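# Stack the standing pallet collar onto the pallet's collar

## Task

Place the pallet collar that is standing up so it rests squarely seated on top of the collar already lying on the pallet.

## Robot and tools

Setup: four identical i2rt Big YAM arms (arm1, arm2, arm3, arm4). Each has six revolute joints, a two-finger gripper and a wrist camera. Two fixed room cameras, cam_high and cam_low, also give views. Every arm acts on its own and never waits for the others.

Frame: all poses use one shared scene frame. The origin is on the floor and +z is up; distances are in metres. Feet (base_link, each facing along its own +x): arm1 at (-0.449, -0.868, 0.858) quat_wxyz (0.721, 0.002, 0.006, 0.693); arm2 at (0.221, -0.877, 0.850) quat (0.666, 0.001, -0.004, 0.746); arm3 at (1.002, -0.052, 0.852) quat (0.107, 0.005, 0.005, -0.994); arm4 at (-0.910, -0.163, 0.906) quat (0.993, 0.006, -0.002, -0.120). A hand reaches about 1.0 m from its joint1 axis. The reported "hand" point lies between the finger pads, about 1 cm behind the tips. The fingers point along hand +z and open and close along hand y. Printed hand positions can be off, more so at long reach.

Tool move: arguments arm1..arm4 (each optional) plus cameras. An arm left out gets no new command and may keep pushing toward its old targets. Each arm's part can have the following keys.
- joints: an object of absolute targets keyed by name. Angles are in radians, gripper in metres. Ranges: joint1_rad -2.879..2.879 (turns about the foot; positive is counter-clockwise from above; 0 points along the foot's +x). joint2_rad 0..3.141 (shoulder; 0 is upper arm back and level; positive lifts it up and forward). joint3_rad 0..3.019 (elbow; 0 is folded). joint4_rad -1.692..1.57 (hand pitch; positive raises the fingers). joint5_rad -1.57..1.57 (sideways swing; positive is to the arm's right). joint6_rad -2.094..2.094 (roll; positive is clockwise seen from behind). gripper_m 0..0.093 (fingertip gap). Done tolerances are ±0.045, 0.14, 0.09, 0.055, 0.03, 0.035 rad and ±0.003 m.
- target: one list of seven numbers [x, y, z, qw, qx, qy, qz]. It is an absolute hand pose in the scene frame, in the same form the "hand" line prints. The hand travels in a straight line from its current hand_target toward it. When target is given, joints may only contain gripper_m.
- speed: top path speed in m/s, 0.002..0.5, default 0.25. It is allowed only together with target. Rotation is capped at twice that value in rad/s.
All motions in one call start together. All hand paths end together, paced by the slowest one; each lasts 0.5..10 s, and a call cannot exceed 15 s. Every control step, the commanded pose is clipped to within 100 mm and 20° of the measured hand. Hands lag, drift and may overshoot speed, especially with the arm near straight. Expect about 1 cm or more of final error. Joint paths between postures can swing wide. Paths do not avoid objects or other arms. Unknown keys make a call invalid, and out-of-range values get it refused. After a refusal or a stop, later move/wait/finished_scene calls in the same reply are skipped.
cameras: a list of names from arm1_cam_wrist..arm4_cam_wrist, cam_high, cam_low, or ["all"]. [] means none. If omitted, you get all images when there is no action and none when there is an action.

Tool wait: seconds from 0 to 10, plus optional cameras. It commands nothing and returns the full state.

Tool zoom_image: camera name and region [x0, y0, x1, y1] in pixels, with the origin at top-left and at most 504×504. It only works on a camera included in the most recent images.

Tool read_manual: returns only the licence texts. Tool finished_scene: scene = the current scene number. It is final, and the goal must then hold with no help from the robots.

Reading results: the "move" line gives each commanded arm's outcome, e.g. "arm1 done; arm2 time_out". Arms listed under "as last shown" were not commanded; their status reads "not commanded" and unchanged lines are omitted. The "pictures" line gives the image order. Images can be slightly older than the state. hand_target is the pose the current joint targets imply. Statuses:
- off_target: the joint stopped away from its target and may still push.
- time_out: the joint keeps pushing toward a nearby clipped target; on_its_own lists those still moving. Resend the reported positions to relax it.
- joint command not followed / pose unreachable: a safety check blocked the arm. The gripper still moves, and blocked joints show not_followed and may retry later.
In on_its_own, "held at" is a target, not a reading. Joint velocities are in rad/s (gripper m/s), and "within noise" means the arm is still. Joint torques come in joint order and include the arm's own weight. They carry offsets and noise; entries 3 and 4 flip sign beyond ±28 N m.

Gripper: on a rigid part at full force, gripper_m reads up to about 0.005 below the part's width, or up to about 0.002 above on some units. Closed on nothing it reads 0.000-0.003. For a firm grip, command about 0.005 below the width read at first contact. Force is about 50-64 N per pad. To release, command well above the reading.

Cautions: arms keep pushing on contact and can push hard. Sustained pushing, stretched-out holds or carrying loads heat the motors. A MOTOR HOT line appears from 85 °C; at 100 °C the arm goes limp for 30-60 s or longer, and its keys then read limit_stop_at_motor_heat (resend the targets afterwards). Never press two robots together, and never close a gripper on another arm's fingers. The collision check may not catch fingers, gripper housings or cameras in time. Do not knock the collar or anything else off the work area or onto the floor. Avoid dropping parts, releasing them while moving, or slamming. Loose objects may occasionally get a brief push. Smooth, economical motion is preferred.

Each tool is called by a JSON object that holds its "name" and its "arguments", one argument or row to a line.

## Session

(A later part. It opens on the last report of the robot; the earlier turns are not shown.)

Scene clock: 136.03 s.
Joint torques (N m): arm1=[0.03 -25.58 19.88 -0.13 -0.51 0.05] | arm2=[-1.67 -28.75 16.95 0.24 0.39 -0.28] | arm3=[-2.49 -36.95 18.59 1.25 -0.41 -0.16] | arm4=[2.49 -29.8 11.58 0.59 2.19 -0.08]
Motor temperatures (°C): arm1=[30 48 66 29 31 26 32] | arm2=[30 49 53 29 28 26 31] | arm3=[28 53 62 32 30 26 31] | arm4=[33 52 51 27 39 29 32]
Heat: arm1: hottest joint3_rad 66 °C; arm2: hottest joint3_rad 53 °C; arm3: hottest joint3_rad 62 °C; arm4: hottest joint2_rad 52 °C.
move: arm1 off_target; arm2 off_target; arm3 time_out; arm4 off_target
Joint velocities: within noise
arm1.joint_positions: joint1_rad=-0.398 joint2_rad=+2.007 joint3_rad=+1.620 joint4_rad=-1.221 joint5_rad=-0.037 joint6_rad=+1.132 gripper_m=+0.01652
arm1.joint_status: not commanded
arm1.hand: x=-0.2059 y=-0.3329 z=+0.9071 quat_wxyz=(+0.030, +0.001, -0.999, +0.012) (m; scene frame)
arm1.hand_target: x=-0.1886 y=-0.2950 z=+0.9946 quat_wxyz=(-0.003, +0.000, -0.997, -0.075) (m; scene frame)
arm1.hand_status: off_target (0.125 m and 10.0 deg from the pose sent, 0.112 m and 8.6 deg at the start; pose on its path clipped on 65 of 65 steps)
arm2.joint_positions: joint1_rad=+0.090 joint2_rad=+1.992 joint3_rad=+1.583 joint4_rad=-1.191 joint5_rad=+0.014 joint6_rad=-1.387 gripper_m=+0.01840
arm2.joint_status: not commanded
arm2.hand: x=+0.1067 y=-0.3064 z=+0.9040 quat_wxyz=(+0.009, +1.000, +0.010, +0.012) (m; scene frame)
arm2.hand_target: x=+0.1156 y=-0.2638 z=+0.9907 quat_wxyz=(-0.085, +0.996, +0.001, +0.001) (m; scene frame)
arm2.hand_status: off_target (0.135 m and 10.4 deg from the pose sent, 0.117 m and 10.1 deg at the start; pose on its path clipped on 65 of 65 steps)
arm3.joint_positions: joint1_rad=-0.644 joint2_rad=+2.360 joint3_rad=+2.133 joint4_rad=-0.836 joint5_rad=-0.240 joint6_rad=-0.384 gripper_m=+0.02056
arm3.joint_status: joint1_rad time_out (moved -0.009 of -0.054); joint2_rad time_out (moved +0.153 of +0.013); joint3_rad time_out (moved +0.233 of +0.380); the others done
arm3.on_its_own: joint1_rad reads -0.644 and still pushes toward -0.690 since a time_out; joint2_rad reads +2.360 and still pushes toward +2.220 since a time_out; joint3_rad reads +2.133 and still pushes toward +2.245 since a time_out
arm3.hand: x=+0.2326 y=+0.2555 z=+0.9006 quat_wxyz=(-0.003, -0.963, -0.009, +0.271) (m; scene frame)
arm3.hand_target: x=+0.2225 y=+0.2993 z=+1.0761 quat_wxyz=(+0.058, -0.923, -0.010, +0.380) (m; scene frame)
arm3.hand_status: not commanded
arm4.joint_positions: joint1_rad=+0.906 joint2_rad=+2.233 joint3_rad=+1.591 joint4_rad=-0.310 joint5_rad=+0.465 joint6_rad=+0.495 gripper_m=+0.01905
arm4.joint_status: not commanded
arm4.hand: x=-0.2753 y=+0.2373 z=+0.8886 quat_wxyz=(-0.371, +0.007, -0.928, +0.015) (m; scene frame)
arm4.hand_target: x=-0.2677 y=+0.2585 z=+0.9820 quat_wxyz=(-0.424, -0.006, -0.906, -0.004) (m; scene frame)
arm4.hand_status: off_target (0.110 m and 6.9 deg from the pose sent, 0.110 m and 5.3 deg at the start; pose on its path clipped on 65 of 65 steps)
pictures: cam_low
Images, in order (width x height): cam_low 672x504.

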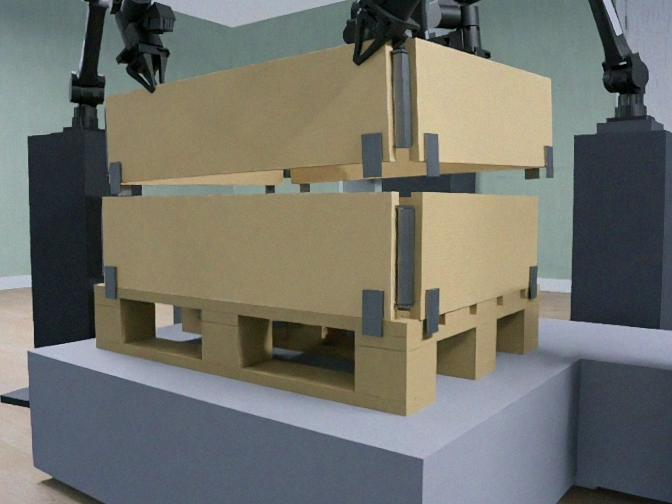

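{"name": "move", "arguments": {
  "arm1": {"joints":{"joint2_rad":1.80}},
  "arm2": {"joints":{"joint2_rad":1.77}},
  "arm3": {"joints":{"joint1_rad":-0.68,"joint2_rad":2.16}},
  "arm4": {"joints":{"joint2_rad":2.06}},
  "cameras": ["arm1_cam_wrist","arm4_cam_wrist"]
}}

Scene clock: 143.37 s.
Joint torques (N m): arm1=[0.03 -28.69 20.33 0.06 -0.47 0.04] | arm2=[-1.49 -32.32 17.39 0.51 0.39 -0.26] | arm3=[-1.49 -38.59 18.65 1.55 -0.16 -0.15] | arm4=[2.26 -30.92 11.93 1.73 1.82 0.01]
Motor temperatures (°C): arm1=[30 47 64 29 31 26 32] | arm2=[30 49 52 29 28 26 31] | arm3=[28 56 68 32 30 26 31] | arm4=[32 53 51 27 40 29 32]
Heat: arm1: hottest joint3_rad 64 °C; arm2: hottest joint3_rad 52 °C; arm3: hottest joint3_rad 68 °C; arm4: hottest joint2_rad 53 °C.
move: arm1 done; arm2 done; arm3 time_out; arm4 done
Joint velocities: within noise
arm1.joint_positions: joint1_rad=-0.398 joint2_rad=+1.926 joint3_rad=+1.620 joint4_rad=-1.234 joint5_rad=-0.038 joint6_rad=+1.130 gripper_m=+0.01651
arm1.joint_status: all done
arm1.hand: x=-0.2049 y=-0.3315 z=+0.9534 quat_wxyz=(+0.016, +0.002, -1.000, -0.020) (m; scene frame)
arm1.hand_target: x=-0.1916 y=-0.3029 z=+1.0719 quat_wxyz=(-0.027, +0.002, -0.991, -0.128) (m; scene frame)
arm1.hand_status: not commanded
arm2.joint_positions: joint1_rad=+0.087 joint2_rad=+1.906 joint3_rad=+1.583 joint4_rad=-1.204 joint5_rad=+0.014 joint6_rad=-1.391 gripper_m=+0.01840
arm2.joint_status: all done
arm2.hand: x=+0.1078 y=-0.3051 z=+0.9522 quat_wxyz=(-0.026, +1.000, +0.010, +0.005) (m; scene frame)
arm2.hand_target: x=+0.1170 y=-0.2732 z=+1.0722 quat_wxyz=(-0.147, +0.989, +0.002, -0.010) (m; scene frame)
arm2.hand_status: not commanded
arm3.joint_positions: joint1_rad=-0.648 joint2_rad=+2.323 joint3_rad=+2.133 joint4_rad=-0.845 joint5_rad=-0.246 joint6_rad=-0.384 gripper_m=+0.02056
arm3.joint_status: joint2_rad time_out (moved -0.037 of -0.200); the others done
arm3.on_its_own: joint2_rad reads +2.323 and still pushes toward +2.160 since a time_out; joint3_rad reads +2.133 and still pushes toward +2.245 since a time_out
arm3.hand: x=+0.2329 y=+0.2573 z=+0.9296 quat_wxyz=(+0.001, -0.959, -0.010, +0.284) (m; scene frame)
arm3.hand_target: x=+0.2252 y=+0.2877 z=+1.1253 quat_wxyz=(+0.069, -0.912, -0.019, +0.404) (m; scene frame)
arm3.hand_status: not commanded
arm4.joint_positions: joint1_rad=+0.909 joint2_rad=+2.184 joint3_rad=+1.590 joint4_rad=-0.344 joint5_rad=+0.474 joint6_rad=+0.476 gripper_m=+0.01905
arm4.joint_status: all done
arm4.hand: x=-0.2760 y=+0.2380 z=+0.9197 quat_wxyz=(-0.378, +0.014, -0.925, +0.018) (m; scene frame)
arm4.hand_target: x=-0.2663 y=+0.2593 z=+1.0315 quat_wxyz=(-0.446, -0.010, -0.895, -0.021) (m; scene frame)
arm4.hand_status: not commanded
pictures: arm1_cam_wrist, arm4_cam_wrist
Images, in order (width x height): arm1_cam_wrist 672x504, arm4_cam_wrist 672x504.

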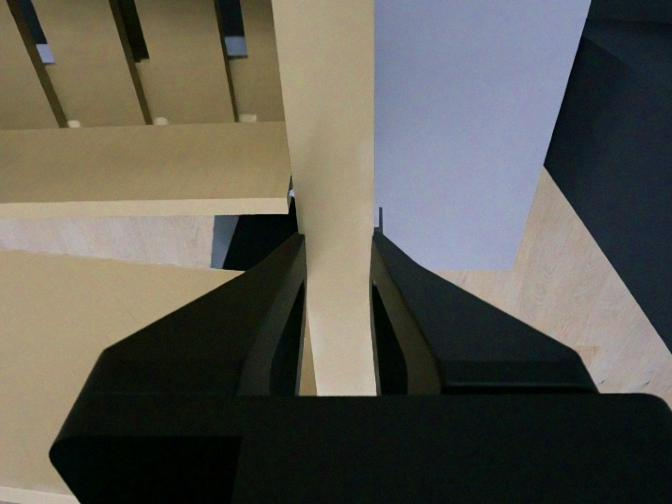

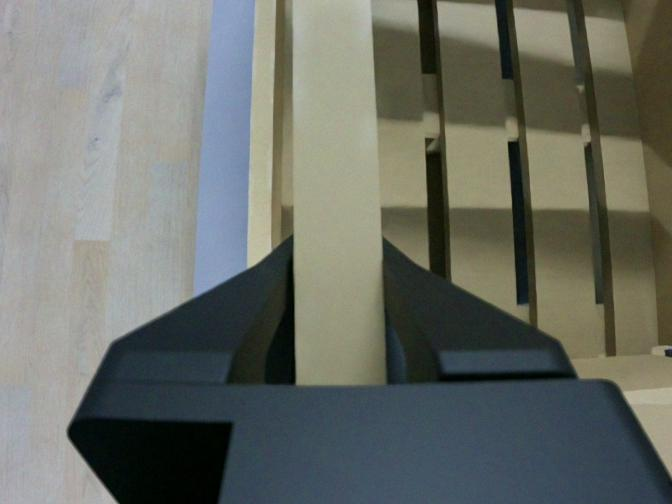

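{"name": "move", "arguments": {
  "arm1": {"target":[-0.165,-0.254,1.02,0,0,0.996,0.085],"speed":0.12},
  "arm2": {"target":[0.138,-0.216,1.02,-0.11,0.994,0,0],"speed":0.12},
  "arm3": {"joints":{"joint1_rad":-0.705,"joint2_rad":2.345,"joint3_rad":2.54,"joint4_rad":-0.934,"joint5_rad":-0.25,"joint6_rad":-0.404}},
  "arm4": {"target":[-0.300,0.308,1.0,0.424,0,0.906,0],"speed":0.12},
  "cameras": ["all"]
}}

Scene clock: 150.30 s.
Joint torques (N m): arm1=[-0.03 -26.23 19.64 0.1 -0.46 0.02] | arm2=[-1.96 -28.92 16.51 0.44 0.5 -0.28] | arm3=[-3.19 -38.89 18.86 1.43 -0.41 -0.2] | arm4=[4.25 -27.22 14.98 0.5 2.86 -0.06]
Motor temperatures (°C): arm1=[30 49 64 29 31 26 32] | arm2=[30 48 52 29 28 26 31] | arm3=[28 58 74 32 30 26 31] | arm4=[32 52 52 27 40 29 32]
Heat: arm1: hottest joint3_rad 64 °C; arm2: hottest joint3_rad 52 °C; arm3: hottest joint3_rad 74 °C; arm4: hottest joint2_rad 52 °C.
move: arm1 off_target; arm2 off_target; arm3 time_out; arm4 off_target
Joint velocities: within noise
arm1.joint_positions: joint1_rad=-0.407 joint2_rad=+2.055 joint3_rad=+1.696 joint4_rad=-1.221 joint5_rad=-0.052 joint6_rad=+1.127 gripper_m=+0.01652
arm1.joint_status: not commanded
arm1.hand: x=-0.1924 y=-0.3109 z=+0.9059 quat_wxyz=(+0.031, -0.001, -1.000, -0.004) (m; scene frame)
arm1.hand_target: x=-0.1748 y=-0.2749 z=+0.9943 quat_wxyz=(-0.003, +0.000, -0.996, -0.090) (m; scene frame)
arm1.hand_status: off_target (0.130 m and 10.0 deg from the pose sent, 0.110 m and 7.7 deg at the start; pose on its path clipped on 67 of 67 steps)
arm2.joint_positions: joint1_rad=+0.061 joint2_rad=+2.002 joint3_rad=+1.586 joint4_rad=-1.128 joint5_rad=+0.017 joint6_rad=-1.408 gripper_m=+0.01840
arm2.joint_status: not commanded
arm2.hand: x=+0.1213 y=-0.2875 z=+0.8997 quat_wxyz=(-0.019, +1.000, +0.005, +0.008) (m; scene frame)
arm2.hand_target: x=+0.1345 y=-0.2458 z=+0.9860 quat_wxyz=(-0.111, +0.994, -0.005, +0.002) (m; scene frame)
arm2.hand_status: off_target (0.141 m and 10.6 deg from the pose sent, 0.116 m and 9.7 deg at the start; pose on its path clipped on 67 of 67 steps)
arm3.joint_positions: joint1_rad=-0.651 joint2_rad=+2.491 joint3_rad=+2.391 joint4_rad=-0.943 joint5_rad=-0.244 joint6_rad=-0.381 gripper_m=+0.02056
arm3.joint_status: joint1_rad time_out (moved -0.003 of -0.057); joint2_rad time_out (moved +0.168 of +0.022); joint3_rad time_out (moved +0.258 of +0.407); the others done
arm3.on_its_own: joint1_rad reads -0.651 and still pushes toward -0.705 since a time_out; joint2_rad reads +2.491 and still pushes toward +2.345 since a time_out; joint3_rad reads +2.391 and still pushes toward +2.503 since a time_out
arm3.hand: x=+0.1999 y=+0.2754 z=+0.9076 quat_wxyz=(+0.000, -0.960, -0.007, +0.280) (m; scene frame)
arm3.hand_target: x=+0.2002 y=+0.3245 z=+1.0947 quat_wxyz=(+0.066, -0.917, -0.007, +0.393) (m; scene frame)
arm3.hand_status: not commanded
arm4.joint_positions: joint1_rad=+0.972 joint2_rad=+2.196 joint3_rad=+1.572 joint4_rad=-0.372 joint5_rad=+0.502 joint6_rad=+0.567 gripper_m=+0.01934
arm4.joint_status: not commanded
arm4.hand: x=-0.3110 y=+0.2636 z=+0.9010 quat_wxyz=(-0.366, +0.004, -0.931, +0.018) (m; scene frame)
arm4.hand_target: x=-0.3050 y=+0.3009 z=+0.9907 quat_wxyz=(-0.424, -0.006, -0.906, -0.005) (m; scene frame)
arm4.hand_status: off_target (0.109 m and 7.6 deg from the pose sent, 0.109 m and 6.3 deg at the start; pose on its path clipped on 67 of 67 steps)
pictures: arm1_cam_wrist, arm2_cam_wrist, arm3_cam_wrist, arm4_cam_wrist, cam_high, cam_low
Images, in order (width x height): arm1_cam_wrist 672x504, arm2_cam_wrist 672x504, arm3_cam_wrist 672x504, arm4_cam_wrist 672x504, cam_high 672x504, cam_low 672x504.

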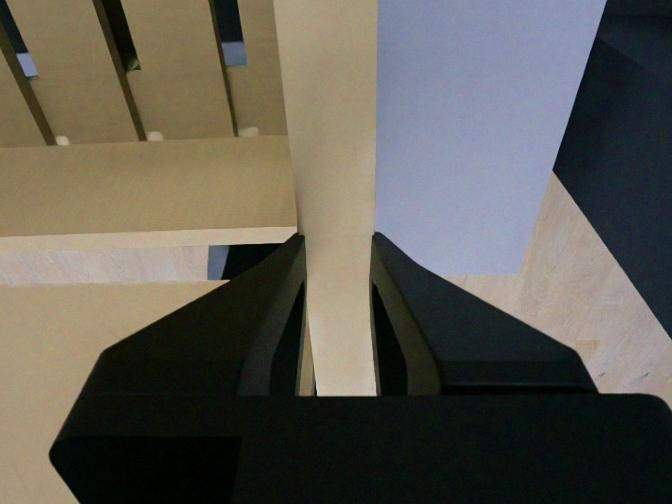

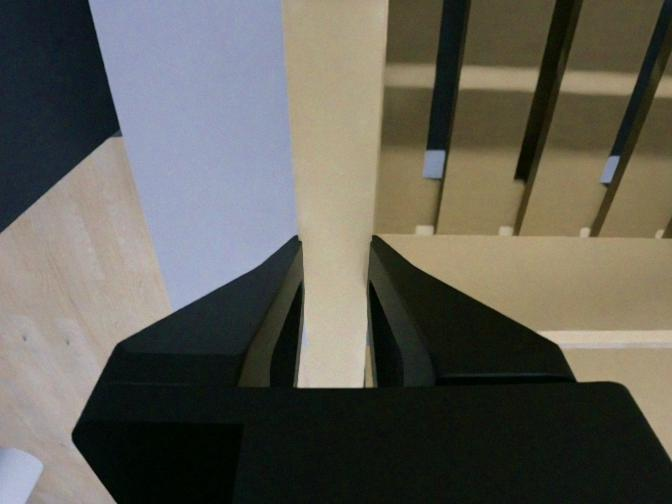

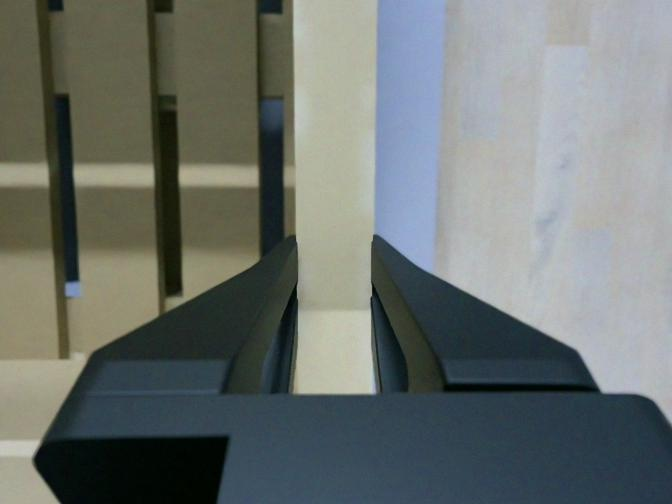

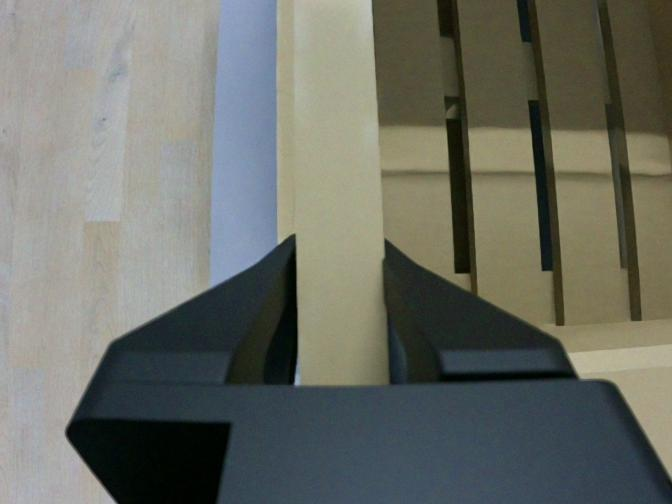

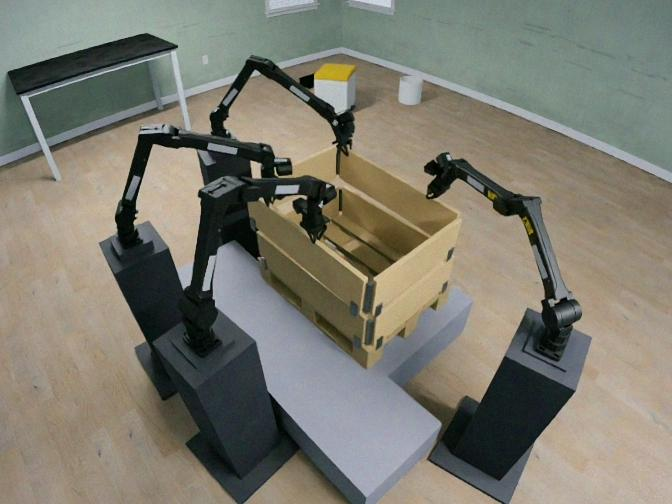

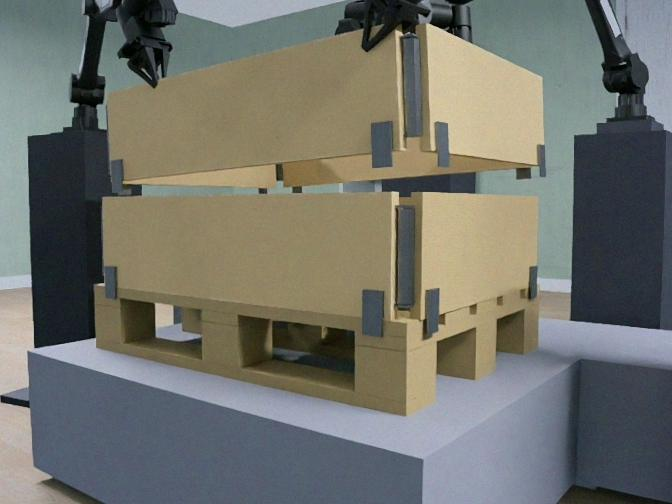

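{"name": "move", "arguments": {
  "arm1": {"joints":{"joint2_rad":1.86}},
  "arm2": {"joints":{"joint2_rad":1.79}},
  "arm3": {"joints":{"joint2_rad":2.275}},
  "arm4": {"joints":{"joint2_rad":2.04}},
  "cameras": ["cam_low"]
}}

Scene clock: 157.57 s.
Joint torques (N m): arm1=[-0.09 -30.15 19.99 0.17 -0.45 0.01] | arm2=[-1.67 -32.79 16.91 0.83 0.43 -0.27] | arm3=[-2.78 -41.58 18.85 1.51 -0.21 -0.21] | arm4=[3.66 -30.21 15.2 1.22 2.39 -0.01]
Motor temperatures (°C): arm1=[30 50 67 29 31 26 32] | arm2=[30 50 54 29 28 26 31] | arm3=[28 60 78 32 30 26 31] | arm4=[32 53 52 27 43 29 32]
Heat: arm1: hottest joint3_rad 67 °C; arm2: hottest joint3_rad 54 °C; arm3: hottest joint3_rad 78 °C; arm4: hottest joint2_rad 53 °C.
move: arm1 done; arm2 done; arm3 time_out; arm4 done
Joint velocities: arm1=[within noise] | arm2=[0.005 -0.015 -0.007 0.007 -0.081 -0.154 -0.001] | arm3=[within noise] | arm4=[within noise]
arm1.joint_positions: joint1_rad=-0.407 joint2_rad=+1.992 joint3_rad=+1.696 joint4_rad=-1.229 joint5_rad=-0.052 joint6_rad=+1.126 gripper_m=+0.01651
arm1.joint_status: all done
arm1.hand: x=-0.1912 y=-0.3092 z=+0.9431 quat_wxyz=(+0.019, +0.000, -0.999, -0.029) (m; scene frame)
arm1.hand_target: x=-0.1773 y=-0.2815 z=+1.0673 quat_wxyz=(-0.027, +0.002, -0.990, -0.138) (m; scene frame)
arm1.hand_status: not commanded
arm2.joint_positions: joint1_rad=+0.057 joint2_rad=+1.927 joint3_rad=+1.586 joint4_rad=-1.135 joint5_rad=+0.019 joint6_rad=-1.416 gripper_m=+0.01839
arm2.joint_status: all done
arm2.hand: x=+0.1230 y=-0.2847 z=+0.9428 quat_wxyz=(-0.052, +0.999, +0.007, +0.004) (m; scene frame)
arm2.hand_target: x=+0.1349 y=-0.2517 z=+1.0650 quat_wxyz=(-0.174, +0.985, -0.002, -0.007) (m; scene frame)
arm2.hand_status: not commanded
arm3.joint_positions: joint1_rad=-0.657 joint2_rad=+2.454 joint3_rad=+2.391 joint4_rad=-0.946 joint5_rad=-0.251 joint6_rad=-0.386 gripper_m=+0.02056
arm3.joint_status: joint2_rad time_out (moved -0.037 of -0.216)
arm3.on_its_own: joint1_rad reads -0.657 and still pushes toward -0.705 since a time_out; joint2_rad reads +2.454 and still pushes toward +2.275 since a time_out; joint3_rad reads +2.391 and still pushes toward +2.503 since a time_out
arm3.hand: x=+0.2000 y=+0.2796 z=+0.9387 quat_wxyz=(+0.006, -0.955, -0.009, +0.296) (m; scene frame)
arm3.hand_target: x=+0.2090 y=+0.3189 z=+1.1547 quat_wxyz=(+0.081, -0.904, -0.014, +0.421) (m; scene frame)
arm3.hand_status: not commanded
arm4.joint_positions: joint1_rad=+0.978 joint2_rad=+2.159 joint3_rad=+1.572 joint4_rad=-0.393 joint5_rad=+0.514 joint6_rad=+0.554 gripper_m=+0.01934
arm4.joint_status: all done
arm4.hand: x=-0.3121 y=+0.2656 z=+0.9257 quat_wxyz=(-0.374, +0.009, -0.927, +0.019) (m; scene frame)
arm4.hand_target: x=-0.3040 y=+0.3015 z=+1.0497 quat_wxyz=(-0.449, -0.014, -0.893, -0.028) (m; scene frame)
arm4.hand_status: not commanded
pictures: cam_low
Images, in order (width x height): cam_low 672x504.

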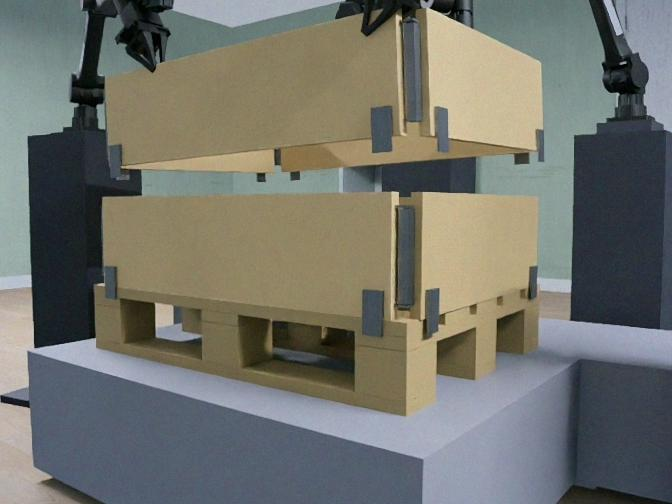

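{"name": "move", "arguments": {
  "arm1": {"target":[-0.166,-0.252,0.98,0,0,0.996,0.085],"speed":0.15},
  "arm2": {"target":[0.142,-0.214,0.978,-0.10,0.995,0,0],"speed":0.15},
  "arm3": {"joints":{"joint1_rad":-0.738,"joint2_rad":2.375,"joint3_rad":2.53,"joint4_rad":-0.94,"joint5_rad":-0.25,"joint6_rad":-0.404}},
  "arm4": {"target":[-0.292,0.326,0.97,0.424,0,0.906,0],"speed":0.15},
  "cameras": ["cam_low","arm4_cam_wrist","arm3_cam_wrist","arm1_cam_wrist"]
}}

Scene clock: 166.83 s.
Joint torques (N m): arm1=[0.32 -27.93 18.14 -0.32 -0.27 0.05] | arm2=[-1.79 -29.63 16.46 0.25 0.25 -0.31] | arm3=[-4.48 -37.95 18.78 1.31 -0.39 -0.21] | arm4=[4.07 -27.4 15.42 0.64 2.51 -0.15]
Motor temperatures (°C): arm1=[30 50 69 29 31 26 32] | arm2=[30 52 55 29 28 26 31] | arm3=[28 61 81 32 30 26 31] | arm4=[32 54 52 27 44 29 32]
Heat: arm1: hottest joint3_rad 69 °C; arm2: hottest joint3_rad 55 °C; arm3: hottest joint3_rad 81 °C; arm4: hottest joint2_rad 54 °C.
move: arm1 off_target; arm2 off_target; arm3 time_out; arm4 off_target
Joint velocities: within noise
arm1.joint_positions: joint1_rad=-0.409 joint2_rad=+2.119 joint3_rad=+1.733 joint4_rad=-1.182 joint5_rad=-0.058 joint6_rad=+1.126 gripper_m=+0.01651
arm1.joint_status: not commanded
arm1.hand: x=-0.1845 y=-0.2944 z=+0.8807 quat_wxyz=(+0.031, -0.001, -0.999, -0.012) (m; scene frame)
arm1.hand_target: x=-0.1705 y=-0.2618 z=+0.9711 quat_wxyz=(-0.002, +0.000, -0.996, -0.090) (m; scene frame)
arm1.hand_status: off_target (0.110 m and 9.2 deg from the pose sent, 0.073 m and 6.8 deg at the start; pose on its path clipped on 40 of 55 steps)
arm2.joint_positions: joint1_rad=+0.043 joint2_rad=+2.062 joint3_rad=+1.626 joint4_rad=-1.118 joint5_rad=+0.016 joint6_rad=-1.420 gripper_m=+0.01840
arm2.joint_status: not commanded
arm2.hand: x=+0.1297 y=-0.2730 z=+0.8788 quat_wxyz=(-0.013, +1.000, +0.003, +0.008) (m; scene frame)
arm2.hand_target: x=+0.1414 y=-0.2303 z=+0.9652 quat_wxyz=(-0.103, +0.995, -0.004, +0.001) (m; scene frame)
arm2.hand_status: off_target (0.116 m and 10.0 deg from the pose sent, 0.081 m and 5.6 deg at the start; pose on its path clipped on 45 of 55 steps)
arm3.joint_positions: joint1_rad=-0.668 joint2_rad=+2.509 joint3_rad=+2.398 joint4_rad=-0.946 joint5_rad=-0.244 joint6_rad=-0.393 gripper_m=+0.02055
arm3.joint_status: joint1_rad time_out (moved -0.012 of -0.081); joint3_rad time_out (moved +0.007 of +0.139); the others done
arm3.on_its_own: joint1_rad reads -0.668 and still pushes toward -0.738 since a time_out; joint3_rad reads +2.398 and still pushes toward +2.510 since a time_out
arm3.hand: x=+0.2063 y=+0.2894 z=+0.8956 quat_wxyz=(+0.001, -0.962, -0.003, +0.274) (m; scene frame)
arm3.hand_target: x=+0.2111 y=+0.3524 z=+1.0716 quat_wxyz=(+0.068, -0.923, +0.005, +0.379) (m; scene frame)
arm3.hand_status: not commanded
arm4.joint_positions: joint1_rad=+0.987 joint2_rad=+2.267 joint3_rad=+1.639 joint4_rad=-0.372 joint5_rad=+0.520 joint6_rad=+0.590 gripper_m=+0.01966
arm4.joint_status: not commanded
arm4.hand: x=-0.3040 y=+0.2817 z=+0.8810 quat_wxyz=(-0.369, -0.001, -0.929, +0.019) (m; scene frame)
arm4.hand_target: x=-0.2958 y=+0.3221 z=+0.9694 quat_wxyz=(-0.426, -0.007, -0.905, -0.007) (m; scene frame)
arm4.hand_status: off_target (0.100 m and 7.1 deg from the pose sent, 0.078 m and 6.7 deg at the start; pose on its path clipped on 41 of 55 steps)
pictures: arm1_cam_wrist, arm3_cam_wrist, arm4_cam_wrist, cam_low
Images, in order (width x height): arm1_cam_wrist 672x504, arm3_cam_wrist 672x504, arm4_cam_wrist 672x504, cam_low 672x504.

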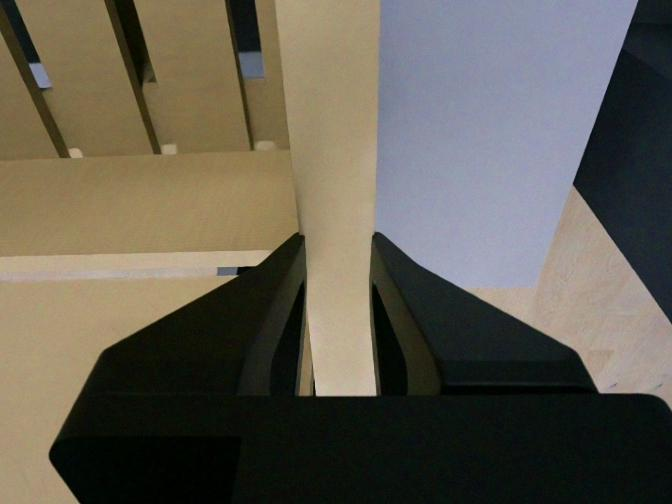

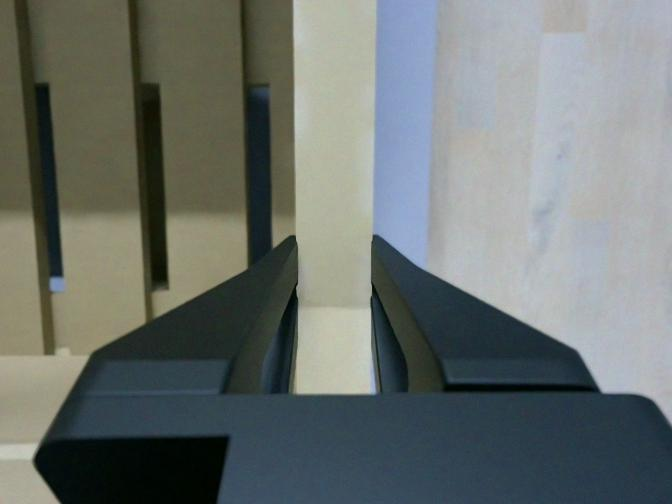

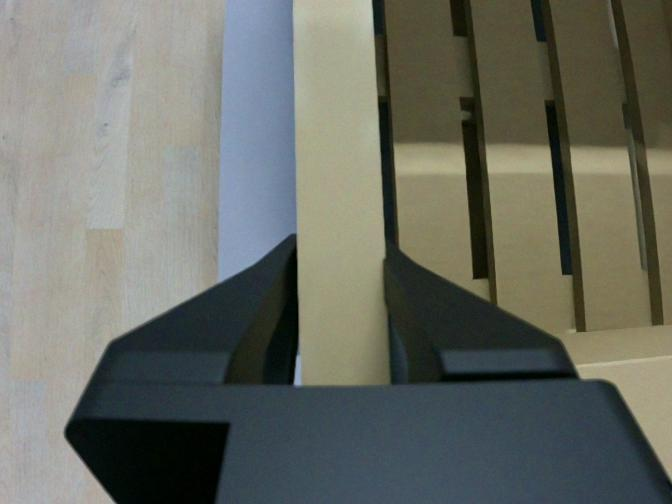

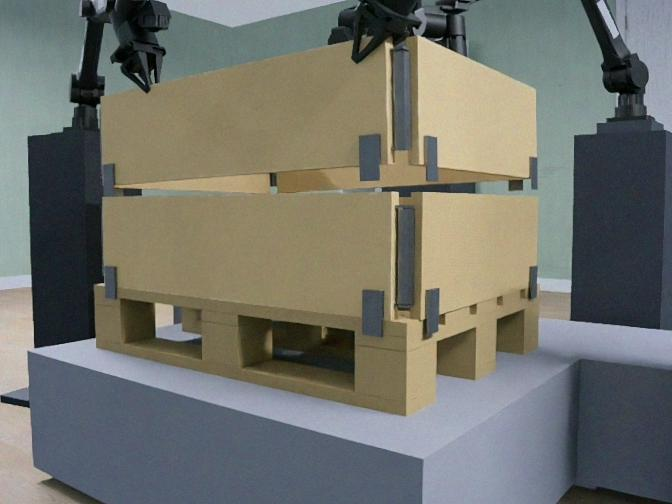

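{"name": "move", "arguments": {
  "arm1": {"target":[-0.167,-0.243,0.97,0,0,0.997,0.08],"speed":0.15},
  "arm2": {"target":[0.140,-0.196,0.97,-0.10,0.995,0,0],"speed":0.15},
  "arm3": {"joints":{"joint1_rad":-0.765,"joint2_rad":2.37,"joint3_rad":2.55,"joint4_rad":-0.95,"joint5_rad":-0.25,"joint6_rad":-0.404}},
  "arm4": {"target":[-0.300,0.342,0.955,0.424,0,0.906,0],"speed":0.15},
  "cameras": ["cam_low","cam_high","arm4_cam_wrist"]
}}

{"name": "zoom_image", "arguments": {
  "camera": "cam_low",
  "region": [340, 130, 560, 260]
}}

{"name": "zoom_image", "arguments": {
  "camera": "cam_low",
  "region": [80, 130, 300, 260]
}}

{"name": "zoom_image", "arguments": {
  "camera": "cam_high",
  "region": [230, 170, 480, 370]
}}

Scene clock: 178.10 s.
Joint torques (N m): arm1=[0.97 -27.46 19.59 -1.37 -0.1 0.12] | arm2=[-1.67 -28.92 17.81 -0.02 0.18 -0.33] | arm3=[-5.48 -39.59 18.78 0.91 -0.29 -0.09] | arm4=[5.48 -27.58 14.27 0.28 2.63 -0.05]
Motor temperatures (°C): arm1=[30 50 66 29 31 26 32] | arm2=[30 53 54 29 28 26 31] | arm3=[28 67 83 31 29 26 31] | arm4=[32 54 53 27 46 29 32]
Heat: arm1: hottest joint3_rad 66 °C; arm2: hottest joint3_rad 54 °C; arm3: hottest joint3_rad 83 °C; arm4: hottest joint2_rad 54 °C.
move: arm1 off_target; arm2 off_target; arm3 time_out; arm4 off_target
Joint velocities: within noise
arm1.joint_positions: joint1_rad=-0.409 joint2_rad=+2.145 joint3_rad=+1.766 joint4_rad=-1.186 joint5_rad=-0.058 joint6_rad=+1.126 gripper_m=+0.01651
arm1.joint_status: not commanded
arm1.hand: x=-0.1807 y=-0.2865 z=+0.8759 quat_wxyz=(+0.031, -0.001, -0.999, -0.012) (m; scene frame)
arm1.hand_target: x=-0.1713 y=-0.2527 z=+0.9661 quat_wxyz=(+0.000, +0.000, -0.997, -0.081) (m; scene frame)
arm1.hand_status: off_target (0.105 m and 8.5 deg from the pose sent, 0.104 m and 8.6 deg at the start; pose on its path clipped on 50 of 59 steps)
arm2.joint_positions: joint1_rad=+0.040 joint2_rad=+2.095 joint3_rad=+1.665 joint4_rad=-1.126 joint5_rad=+0.016 joint6_rad=-1.428 gripper_m=+0.01840
arm2.joint_status: not commanded
arm2.hand: x=+0.1296 y=-0.2627 z=+0.8726 quat_wxyz=(-0.012, +1.000, +0.005, +0.009) (m; scene frame)
arm2.hand_target: x=+0.1398 y=-0.2166 z=+0.9571 quat_wxyz=(-0.099, +0.995, +0.001, +0.001) (m; scene frame)
arm2.hand_status: off_target (0.118 m and 10.2 deg from the pose sent, 0.120 m and 10.0 deg at the start; pose on its path clipped on 56 of 59 steps)
arm3.joint_positions: joint1_rad=-0.684 joint2_rad=+2.522 joint3_rad=+2.401 joint4_rad=-0.945 joint5_rad=-0.247 joint6_rad=-0.403 gripper_m=+0.02055
arm3.joint_status: joint1_rad time_out (moved -0.016 of -0.097); joint2_rad time_out (moved +0.013 of -0.139); joint3_rad time_out (moved +0.003 of +0.152); the others done
arm3.on_its_own: joint1_rad reads -0.684 and still pushes toward -0.765 since a time_out; joint2_rad reads +2.522 and still pushes toward +2.370 since a time_out; joint3_rad reads +2.401 and still pushes toward +2.514 since a time_out
arm3.hand: x=+0.2115 y=+0.3014 z=+0.8868 quat_wxyz=(+0.001, -0.963, +0.000, +0.271) (m; scene frame)
arm3.hand_target: x=+0.2238 y=+0.3727 z=+1.0766 quat_wxyz=(+0.073, -0.923, +0.018, +0.379) (m; scene frame)
arm3.hand_status: not commanded
arm4.joint_positions: joint1_rad=+0.995 joint2_rad=+2.304 joint3_rad=+1.682 joint4_rad=-0.379 joint5_rad=+0.530 joint6_rad=+0.588 gripper_m=+0.01970
arm4.joint_status: not commanded
arm4.hand: x=-0.2993 y=+0.2920 z=+0.8723 quat_wxyz=(-0.371, +0.002, -0.928, +0.022) (m; scene frame)
arm4.hand_target: x=-0.3042 y=+0.3381 z=+0.9528 quat_wxyz=(-0.421, +0.002, -0.907, +0.000) (m; scene frame)
arm4.hand_status: off_target (0.097 m and 7.0 deg from the pose sent, 0.096 m and 7.1 deg at the start)
pictures: arm4_cam_wrist, cam_high, cam_low
Images, in order (width x height): arm4_cam_wrist 672x504, cam_high 672x504, cam_low 672x504.

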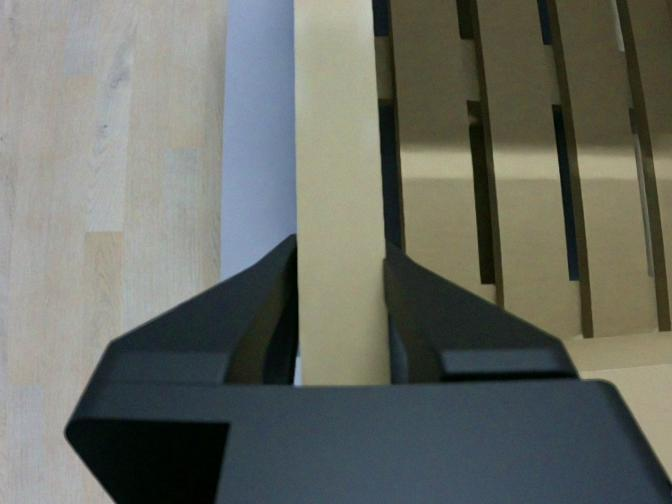

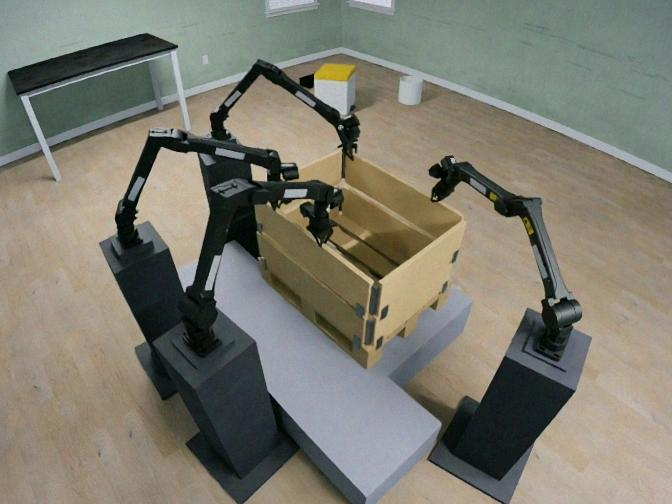

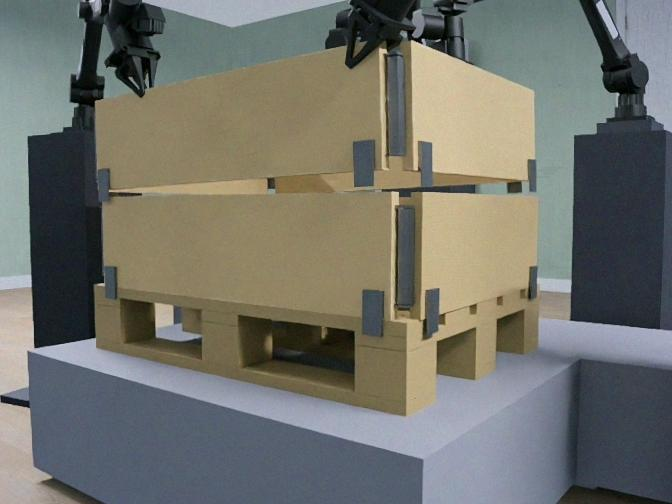

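Scaled by 2.291 from the camera's 672x504 image, which has a finer 960x720 frame.

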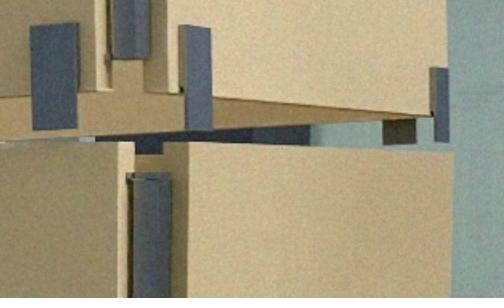

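Scaled by 2.291 from the camera's 672x504 image, which has a finer 960x720 frame.

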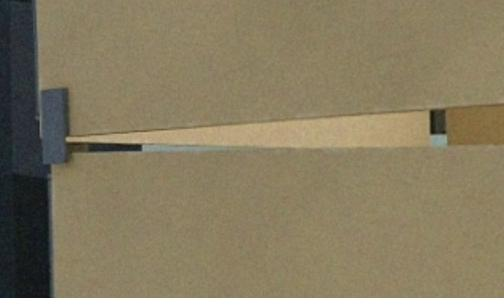

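Scaled by 2.016 from the camera's 672x504 image, which has a finer 960x720 frame.

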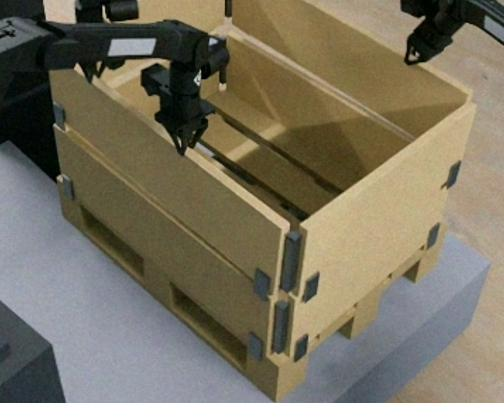

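{"name": "move", "arguments": {
  "arm1": {"target":[-0.178,-0.245,0.955,0,0,0.997,0.075],"speed":0.12},
  "arm2": {"target":[0.131,-0.200,0.958,-0.10,0.995,0,0],"speed":0.12},
  "arm3": {"joints":{"joint1_rad":-0.735,"joint2_rad":2.43,"joint3_rad":2.64,"joint4_rad":-0.965,"joint5_rad":-0.25,"joint6_rad":-0.400}},
  "arm4": {"target":[-0.319,0.328,0.935,0.424,0,0.906,0],"speed":0.12},
  "cameras": ["cam_low","cam_high"]
}}

{"name": "zoom_image", "arguments": {
  "camera": "cam_low",
  "region": [340, 130, 560, 260]
}}

{"name": "zoom_image", "arguments": {
  "camera": "cam_high",
  "region": [230, 170, 480, 370]
}}

Scene clock: 189.43 s.
Joint torques (N m): arm1=[1.49 -27.69 17.66 -0.66 -0.16 0.25] | arm2=[-0.79 -29.1 17.69 0.25 0.21 -0.23] | arm3=[-3.25 -39.77 18.85 0.84 -0.14 -0.05] | arm4=[5.25 -28.69 9.47 1.55 2.62 0]
Motor temperatures (°C): arm1=[30 53 64 29 31 26 32] | arm2=[30 53 56 29 28 26 31] | arm3=[28 72 84 31 29 26 31] | arm4=[32 54 56 27 48 29 32]
Heat: arm1: hottest joint3_rad 64 °C; arm2: hottest joint3_rad 56 °C; arm3: hottest joint3_rad 84 °C; arm4: hottest joint3_rad 56 °C.
move: arm1 off_target; arm2 off_target; arm3 time_out; arm4 off_target
Joint velocities: within noise
arm1.joint_positions: joint1_rad=-0.401 joint2_rad=+2.153 joint3_rad=+1.766 joint4_rad=-1.186 joint5_rad=-0.052 joint6_rad=+1.129 gripper_m=+0.01651
arm1.joint_status: not commanded
arm1.hand: x=-0.1851 y=-0.2854 z=+0.8714 quat_wxyz=(+0.030, +0.001, -1.000, -0.007) (m; scene frame)
arm1.hand_target: x=-0.1811 y=-0.2513 z=+0.9552 quat_wxyz=(+0.001, +0.000, -0.997, -0.076) (m; scene frame)
arm1.hand_status: off_target (0.093 m and 8.5 deg from the pose sent, 0.089 m and 8.0 deg at the start)
arm2.joint_positions: joint1_rad=+0.040 joint2_rad=+2.105 joint3_rad=+1.669 joint4_rad=-1.123 joint5_rad=+0.016 joint6_rad=-1.430 gripper_m=+0.01840
arm2.joint_status: not commanded
arm2.hand: x=+0.1294 y=-0.2614 z=+0.8685 quat_wxyz=(-0.011, +1.000, +0.006, +0.009) (m; scene frame)
arm2.hand_target: x=+0.1323 y=-0.2144 z=+0.9532 quat_wxyz=(-0.101, +0.995, +0.001, +0.000) (m; scene frame)
arm2.hand_status: off_target (0.109 m and 10.3 deg from the pose sent, 0.106 m and 10.2 deg at the start; pose on its path clipped on 59 of 64 steps)
arm3.joint_positions: joint1_rad=-0.681 joint2_rad=+2.579 joint3_rad=+2.482 joint4_rad=-0.962 joint5_rad=-0.255 joint6_rad=-0.403 gripper_m=+0.02055
arm3.joint_status: joint1_rad time_out (moved +0.003 of -0.051); joint2_rad time_out (moved +0.057 of -0.092); joint3_rad time_out (moved +0.081 of +0.239); the others done
arm3.on_its_own: joint1_rad reads -0.681 and still pushes toward -0.735 since a time_out; joint2_rad reads +2.579 and still pushes toward +2.430 since a time_out; joint3_rad reads +2.482 and still pushes toward +2.594 since a time_out
arm3.hand: x=+0.2002 y=+0.3033 z=+0.8766 quat_wxyz=(-0.001, -0.961, -0.003, +0.275) (m; scene frame)
arm3.hand_target: x=+0.2011 y=+0.3545 z=+1.0650 quat_wxyz=(+0.065, -0.922, +0.006, +0.381) (m; scene frame)
arm3.hand_status: not commanded
arm4.joint_positions: joint1_rad=+1.003 joint2_rad=+2.304 joint3_rad=+1.640 joint4_rad=-0.337 joint5_rad=+0.534 joint6_rad=+0.585 gripper_m=+0.01970
arm4.joint_status: not commanded
arm4.hand: x=-0.3098 y=+0.2899 z=+0.8595 quat_wxyz=(-0.373, +0.006, -0.928, +0.023) (m; scene frame)
arm4.hand_target: x=-0.3195 y=+0.3269 z=+0.9323 quat_wxyz=(-0.422, +0.002, -0.906, -0.001) (m; scene frame)
arm4.hand_status: off_target (0.085 m and 6.9 deg from the pose sent, 0.075 m and 7.0 deg at the start)
pictures: cam_high, cam_low
Images, in order (width x height): cam_high 672x504, cam_low 672x504.

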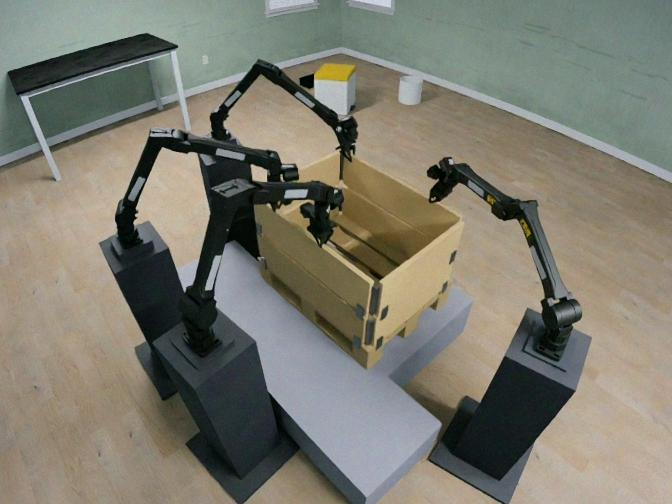

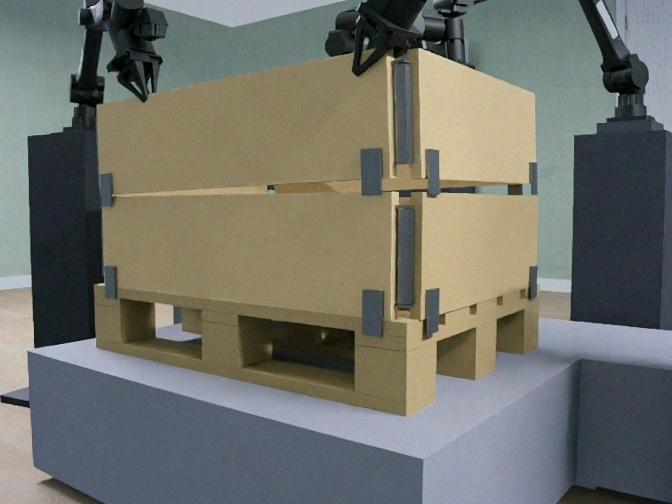

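Scaled by 2.291 from the camera's 672x504 image, which has a finer 960x720 frame.

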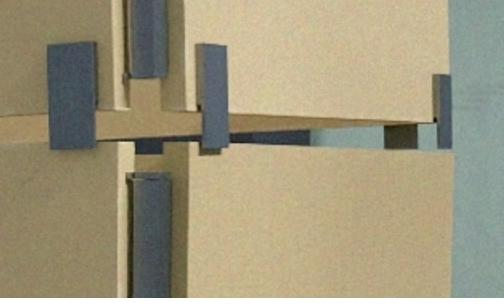

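Scaled by 2.016 from the camera's 672x504 image, which has a finer 960x720 frame.

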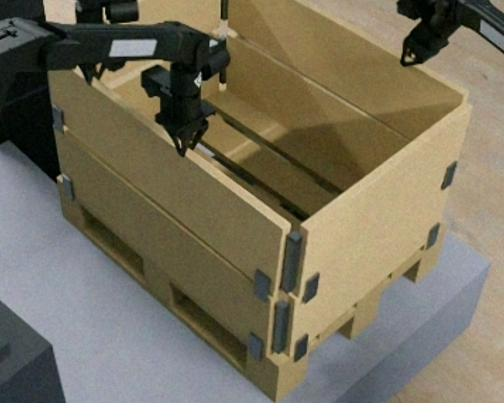

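{"name": "move", "arguments": {
  "arm1": {"target":[-0.188,-0.250,0.925,0,0,0.997,0.075],"speed":0.1},
  "arm2": {"target":[0.121,-0.205,0.932,-0.09,0.996,0,0],"speed":0.1},
  "arm3": {"joints":{"joint1_rad":-0.73,"joint2_rad":2.485,"joint3_rad":2.64,"joint4_rad":-0.965,"joint5_rad":-0.25,"joint6_rad":-0.400}},
  "arm4": {"target":[-0.320,0.325,0.90,0.424,0,0.906,0],"speed":0.1},
  "cameras": ["cam_low","cam_high"]
}}

{"name": "zoom_image", "arguments": {
  "camera": "cam_low",
  "region": [340, 130, 560, 260]
}}

{"name": "zoom_image", "arguments": {
  "camera": "cam_low",
  "region": [80, 130, 300, 260]
}}

{"name": "zoom_image", "arguments": {
  "camera": "cam_high",
  "region": [230, 170, 480, 370]
}}

Scene clock: 197.97 s.
Joint torques (N m): arm1=[2.14 -27.11 12.31 1.37 -0.21 0.3] | arm2=[0.21 -26.7 18.02 0.29 0.09 -0.08] | arm3=[-2.84 -36.95 18.82 0.92 -0.01 -0.04] | arm4=[4.66 -25.93 8.95 2.52 2.53 0.06]
Motor temperatures (°C): arm1=[30 52 63 29 31 26 32] | arm2=[30 53 58 29 28 26 31] | arm3=[28 74 84 31 29 26 31] | arm4=[32 54 54 27 49 29 32]
Heat: arm1: hottest joint3_rad 63 °C; arm2: hottest joint3_rad 58 °C; arm3: hottest joint3_rad 84 °C; arm4: hottest joint2_rad 54 °C.
move: arm1 off_target; arm2 off_target; arm3 time_out; arm4 off_target
Joint velocities: within noise
arm1.joint_positions: joint1_rad=-0.398 joint2_rad=+2.156 joint3_rad=+1.762 joint4_rad=-1.172 joint5_rad=-0.049 joint6_rad=+1.133 gripper_m=+0.01651
arm1.joint_status: not commanded
arm1.hand: x=-0.1854 y=-0.2838 z=+0.8680 quat_wxyz=(+0.027, +0.000, -1.000, -0.010) (m; scene frame)
arm1.hand_target: x=-0.1904 y=-0.2556 z=+0.9249 quat_wxyz=(+0.004, +0.000, -0.998, -0.070) (m; scene frame)
arm1.hand_status: off_target (0.066 m and 8.1 deg from the pose sent, 0.064 m and 8.5 deg at the start)
arm2.joint_positions: joint1_rad=+0.041 joint2_rad=+2.110 joint3_rad=+1.673 joint4_rad=-1.122 joint5_rad=+0.017 joint6_rad=-1.431 gripper_m=+0.01840
arm2.joint_status: not commanded
arm2.hand: x=+0.1292 y=-0.2598 z=+0.8671 quat_wxyz=(-0.011, +1.000, +0.007, +0.010) (m; scene frame)
arm2.hand_target: x=+0.1226 y=-0.2136 z=+0.9348 quat_wxyz=(-0.089, +0.996, +0.001, +0.000) (m; scene frame)
arm2.hand_status: off_target (0.085 m and 9.1 deg from the pose sent, 0.085 m and 9.2 deg at the start)
arm3.joint_positions: joint1_rad=-0.681 joint2_rad=+2.600 joint3_rad=+2.504 joint4_rad=-0.962 joint5_rad=-0.258 joint6_rad=-0.403 gripper_m=+0.02055
arm3.joint_status: joint1_rad time_out (moved +0.000 of -0.049); joint3_rad time_out (moved +0.023 of +0.158); the others done
arm3.on_its_own: joint1_rad reads -0.681 and still pushes toward -0.730 since a time_out; joint3_rad reads +2.504 and still pushes toward +2.617 since a time_out
arm3.hand: x=+0.1970 y=+0.3040 z=+0.8703 quat_wxyz=(-0.002, -0.961, -0.004, +0.277) (m; scene frame)
arm3.hand_target: x=+0.1936 y=+0.3541 z=+1.0291 quat_wxyz=(+0.057, -0.928, +0.006, +0.369) (m; scene frame)
arm3.hand_status: not commanded
arm4.joint_positions: joint1_rad=+1.007 joint2_rad=+2.312 joint3_rad=+1.621 joint4_rad=-0.300 joint5_rad=+0.537 joint6_rad=+0.585 gripper_m=+0.01954
arm4.joint_status: not commanded
arm4.hand: x=-0.3132 y=+0.2904 z=+0.8507 quat_wxyz=(-0.377, +0.006, -0.926, +0.020) (m; scene frame)
arm4.hand_target: x=-0.3211 y=+0.3238 z=+0.8988 quat_wxyz=(-0.422, -0.001, -0.907, -0.001) (m; scene frame)
arm4.hand_status: off_target (0.061 m and 6.3 deg from the pose sent, 0.055 m and 6.9 deg at the start)
pictures: cam_high, cam_low
Images, in order (width x height): cam_high 672x504, cam_low 672x504.

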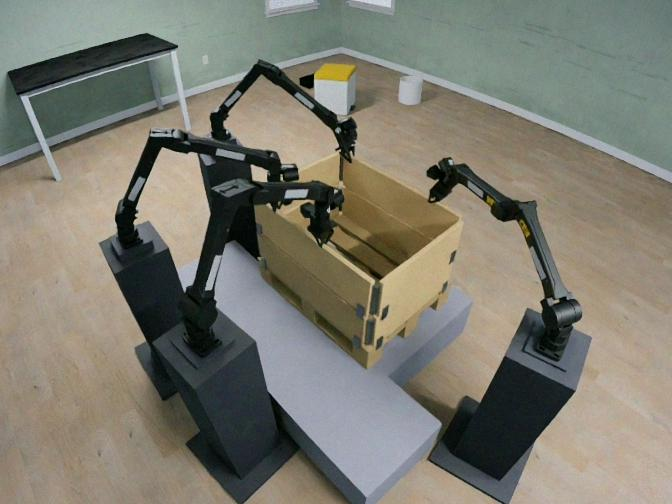

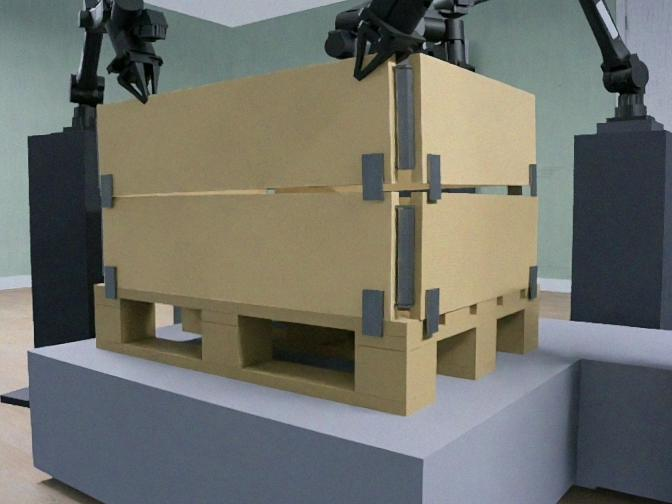

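Scaled by 2.291 from the camera's 672x504 image, which has a finer 960x720 frame.

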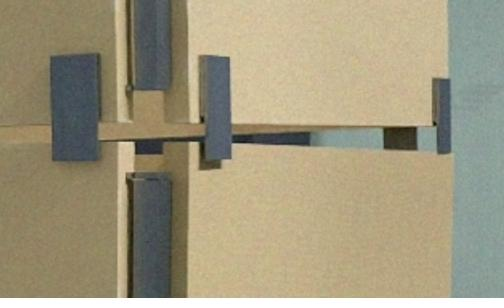

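Scaled by 2.291 from the camera's 672x504 image, which has a finer 960x720 frame.

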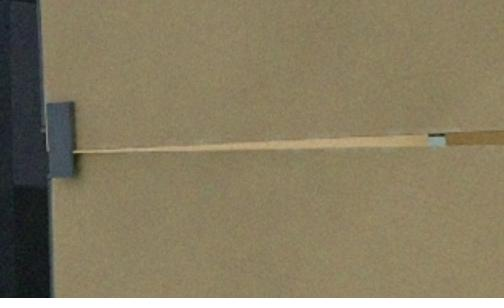

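Scaled by 2.016 from the camera's 672x504 image, which has a finer 960x720 frame.

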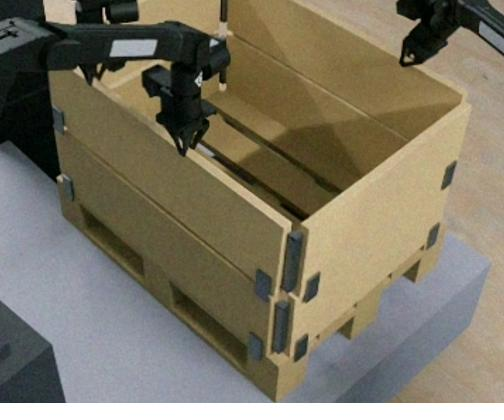

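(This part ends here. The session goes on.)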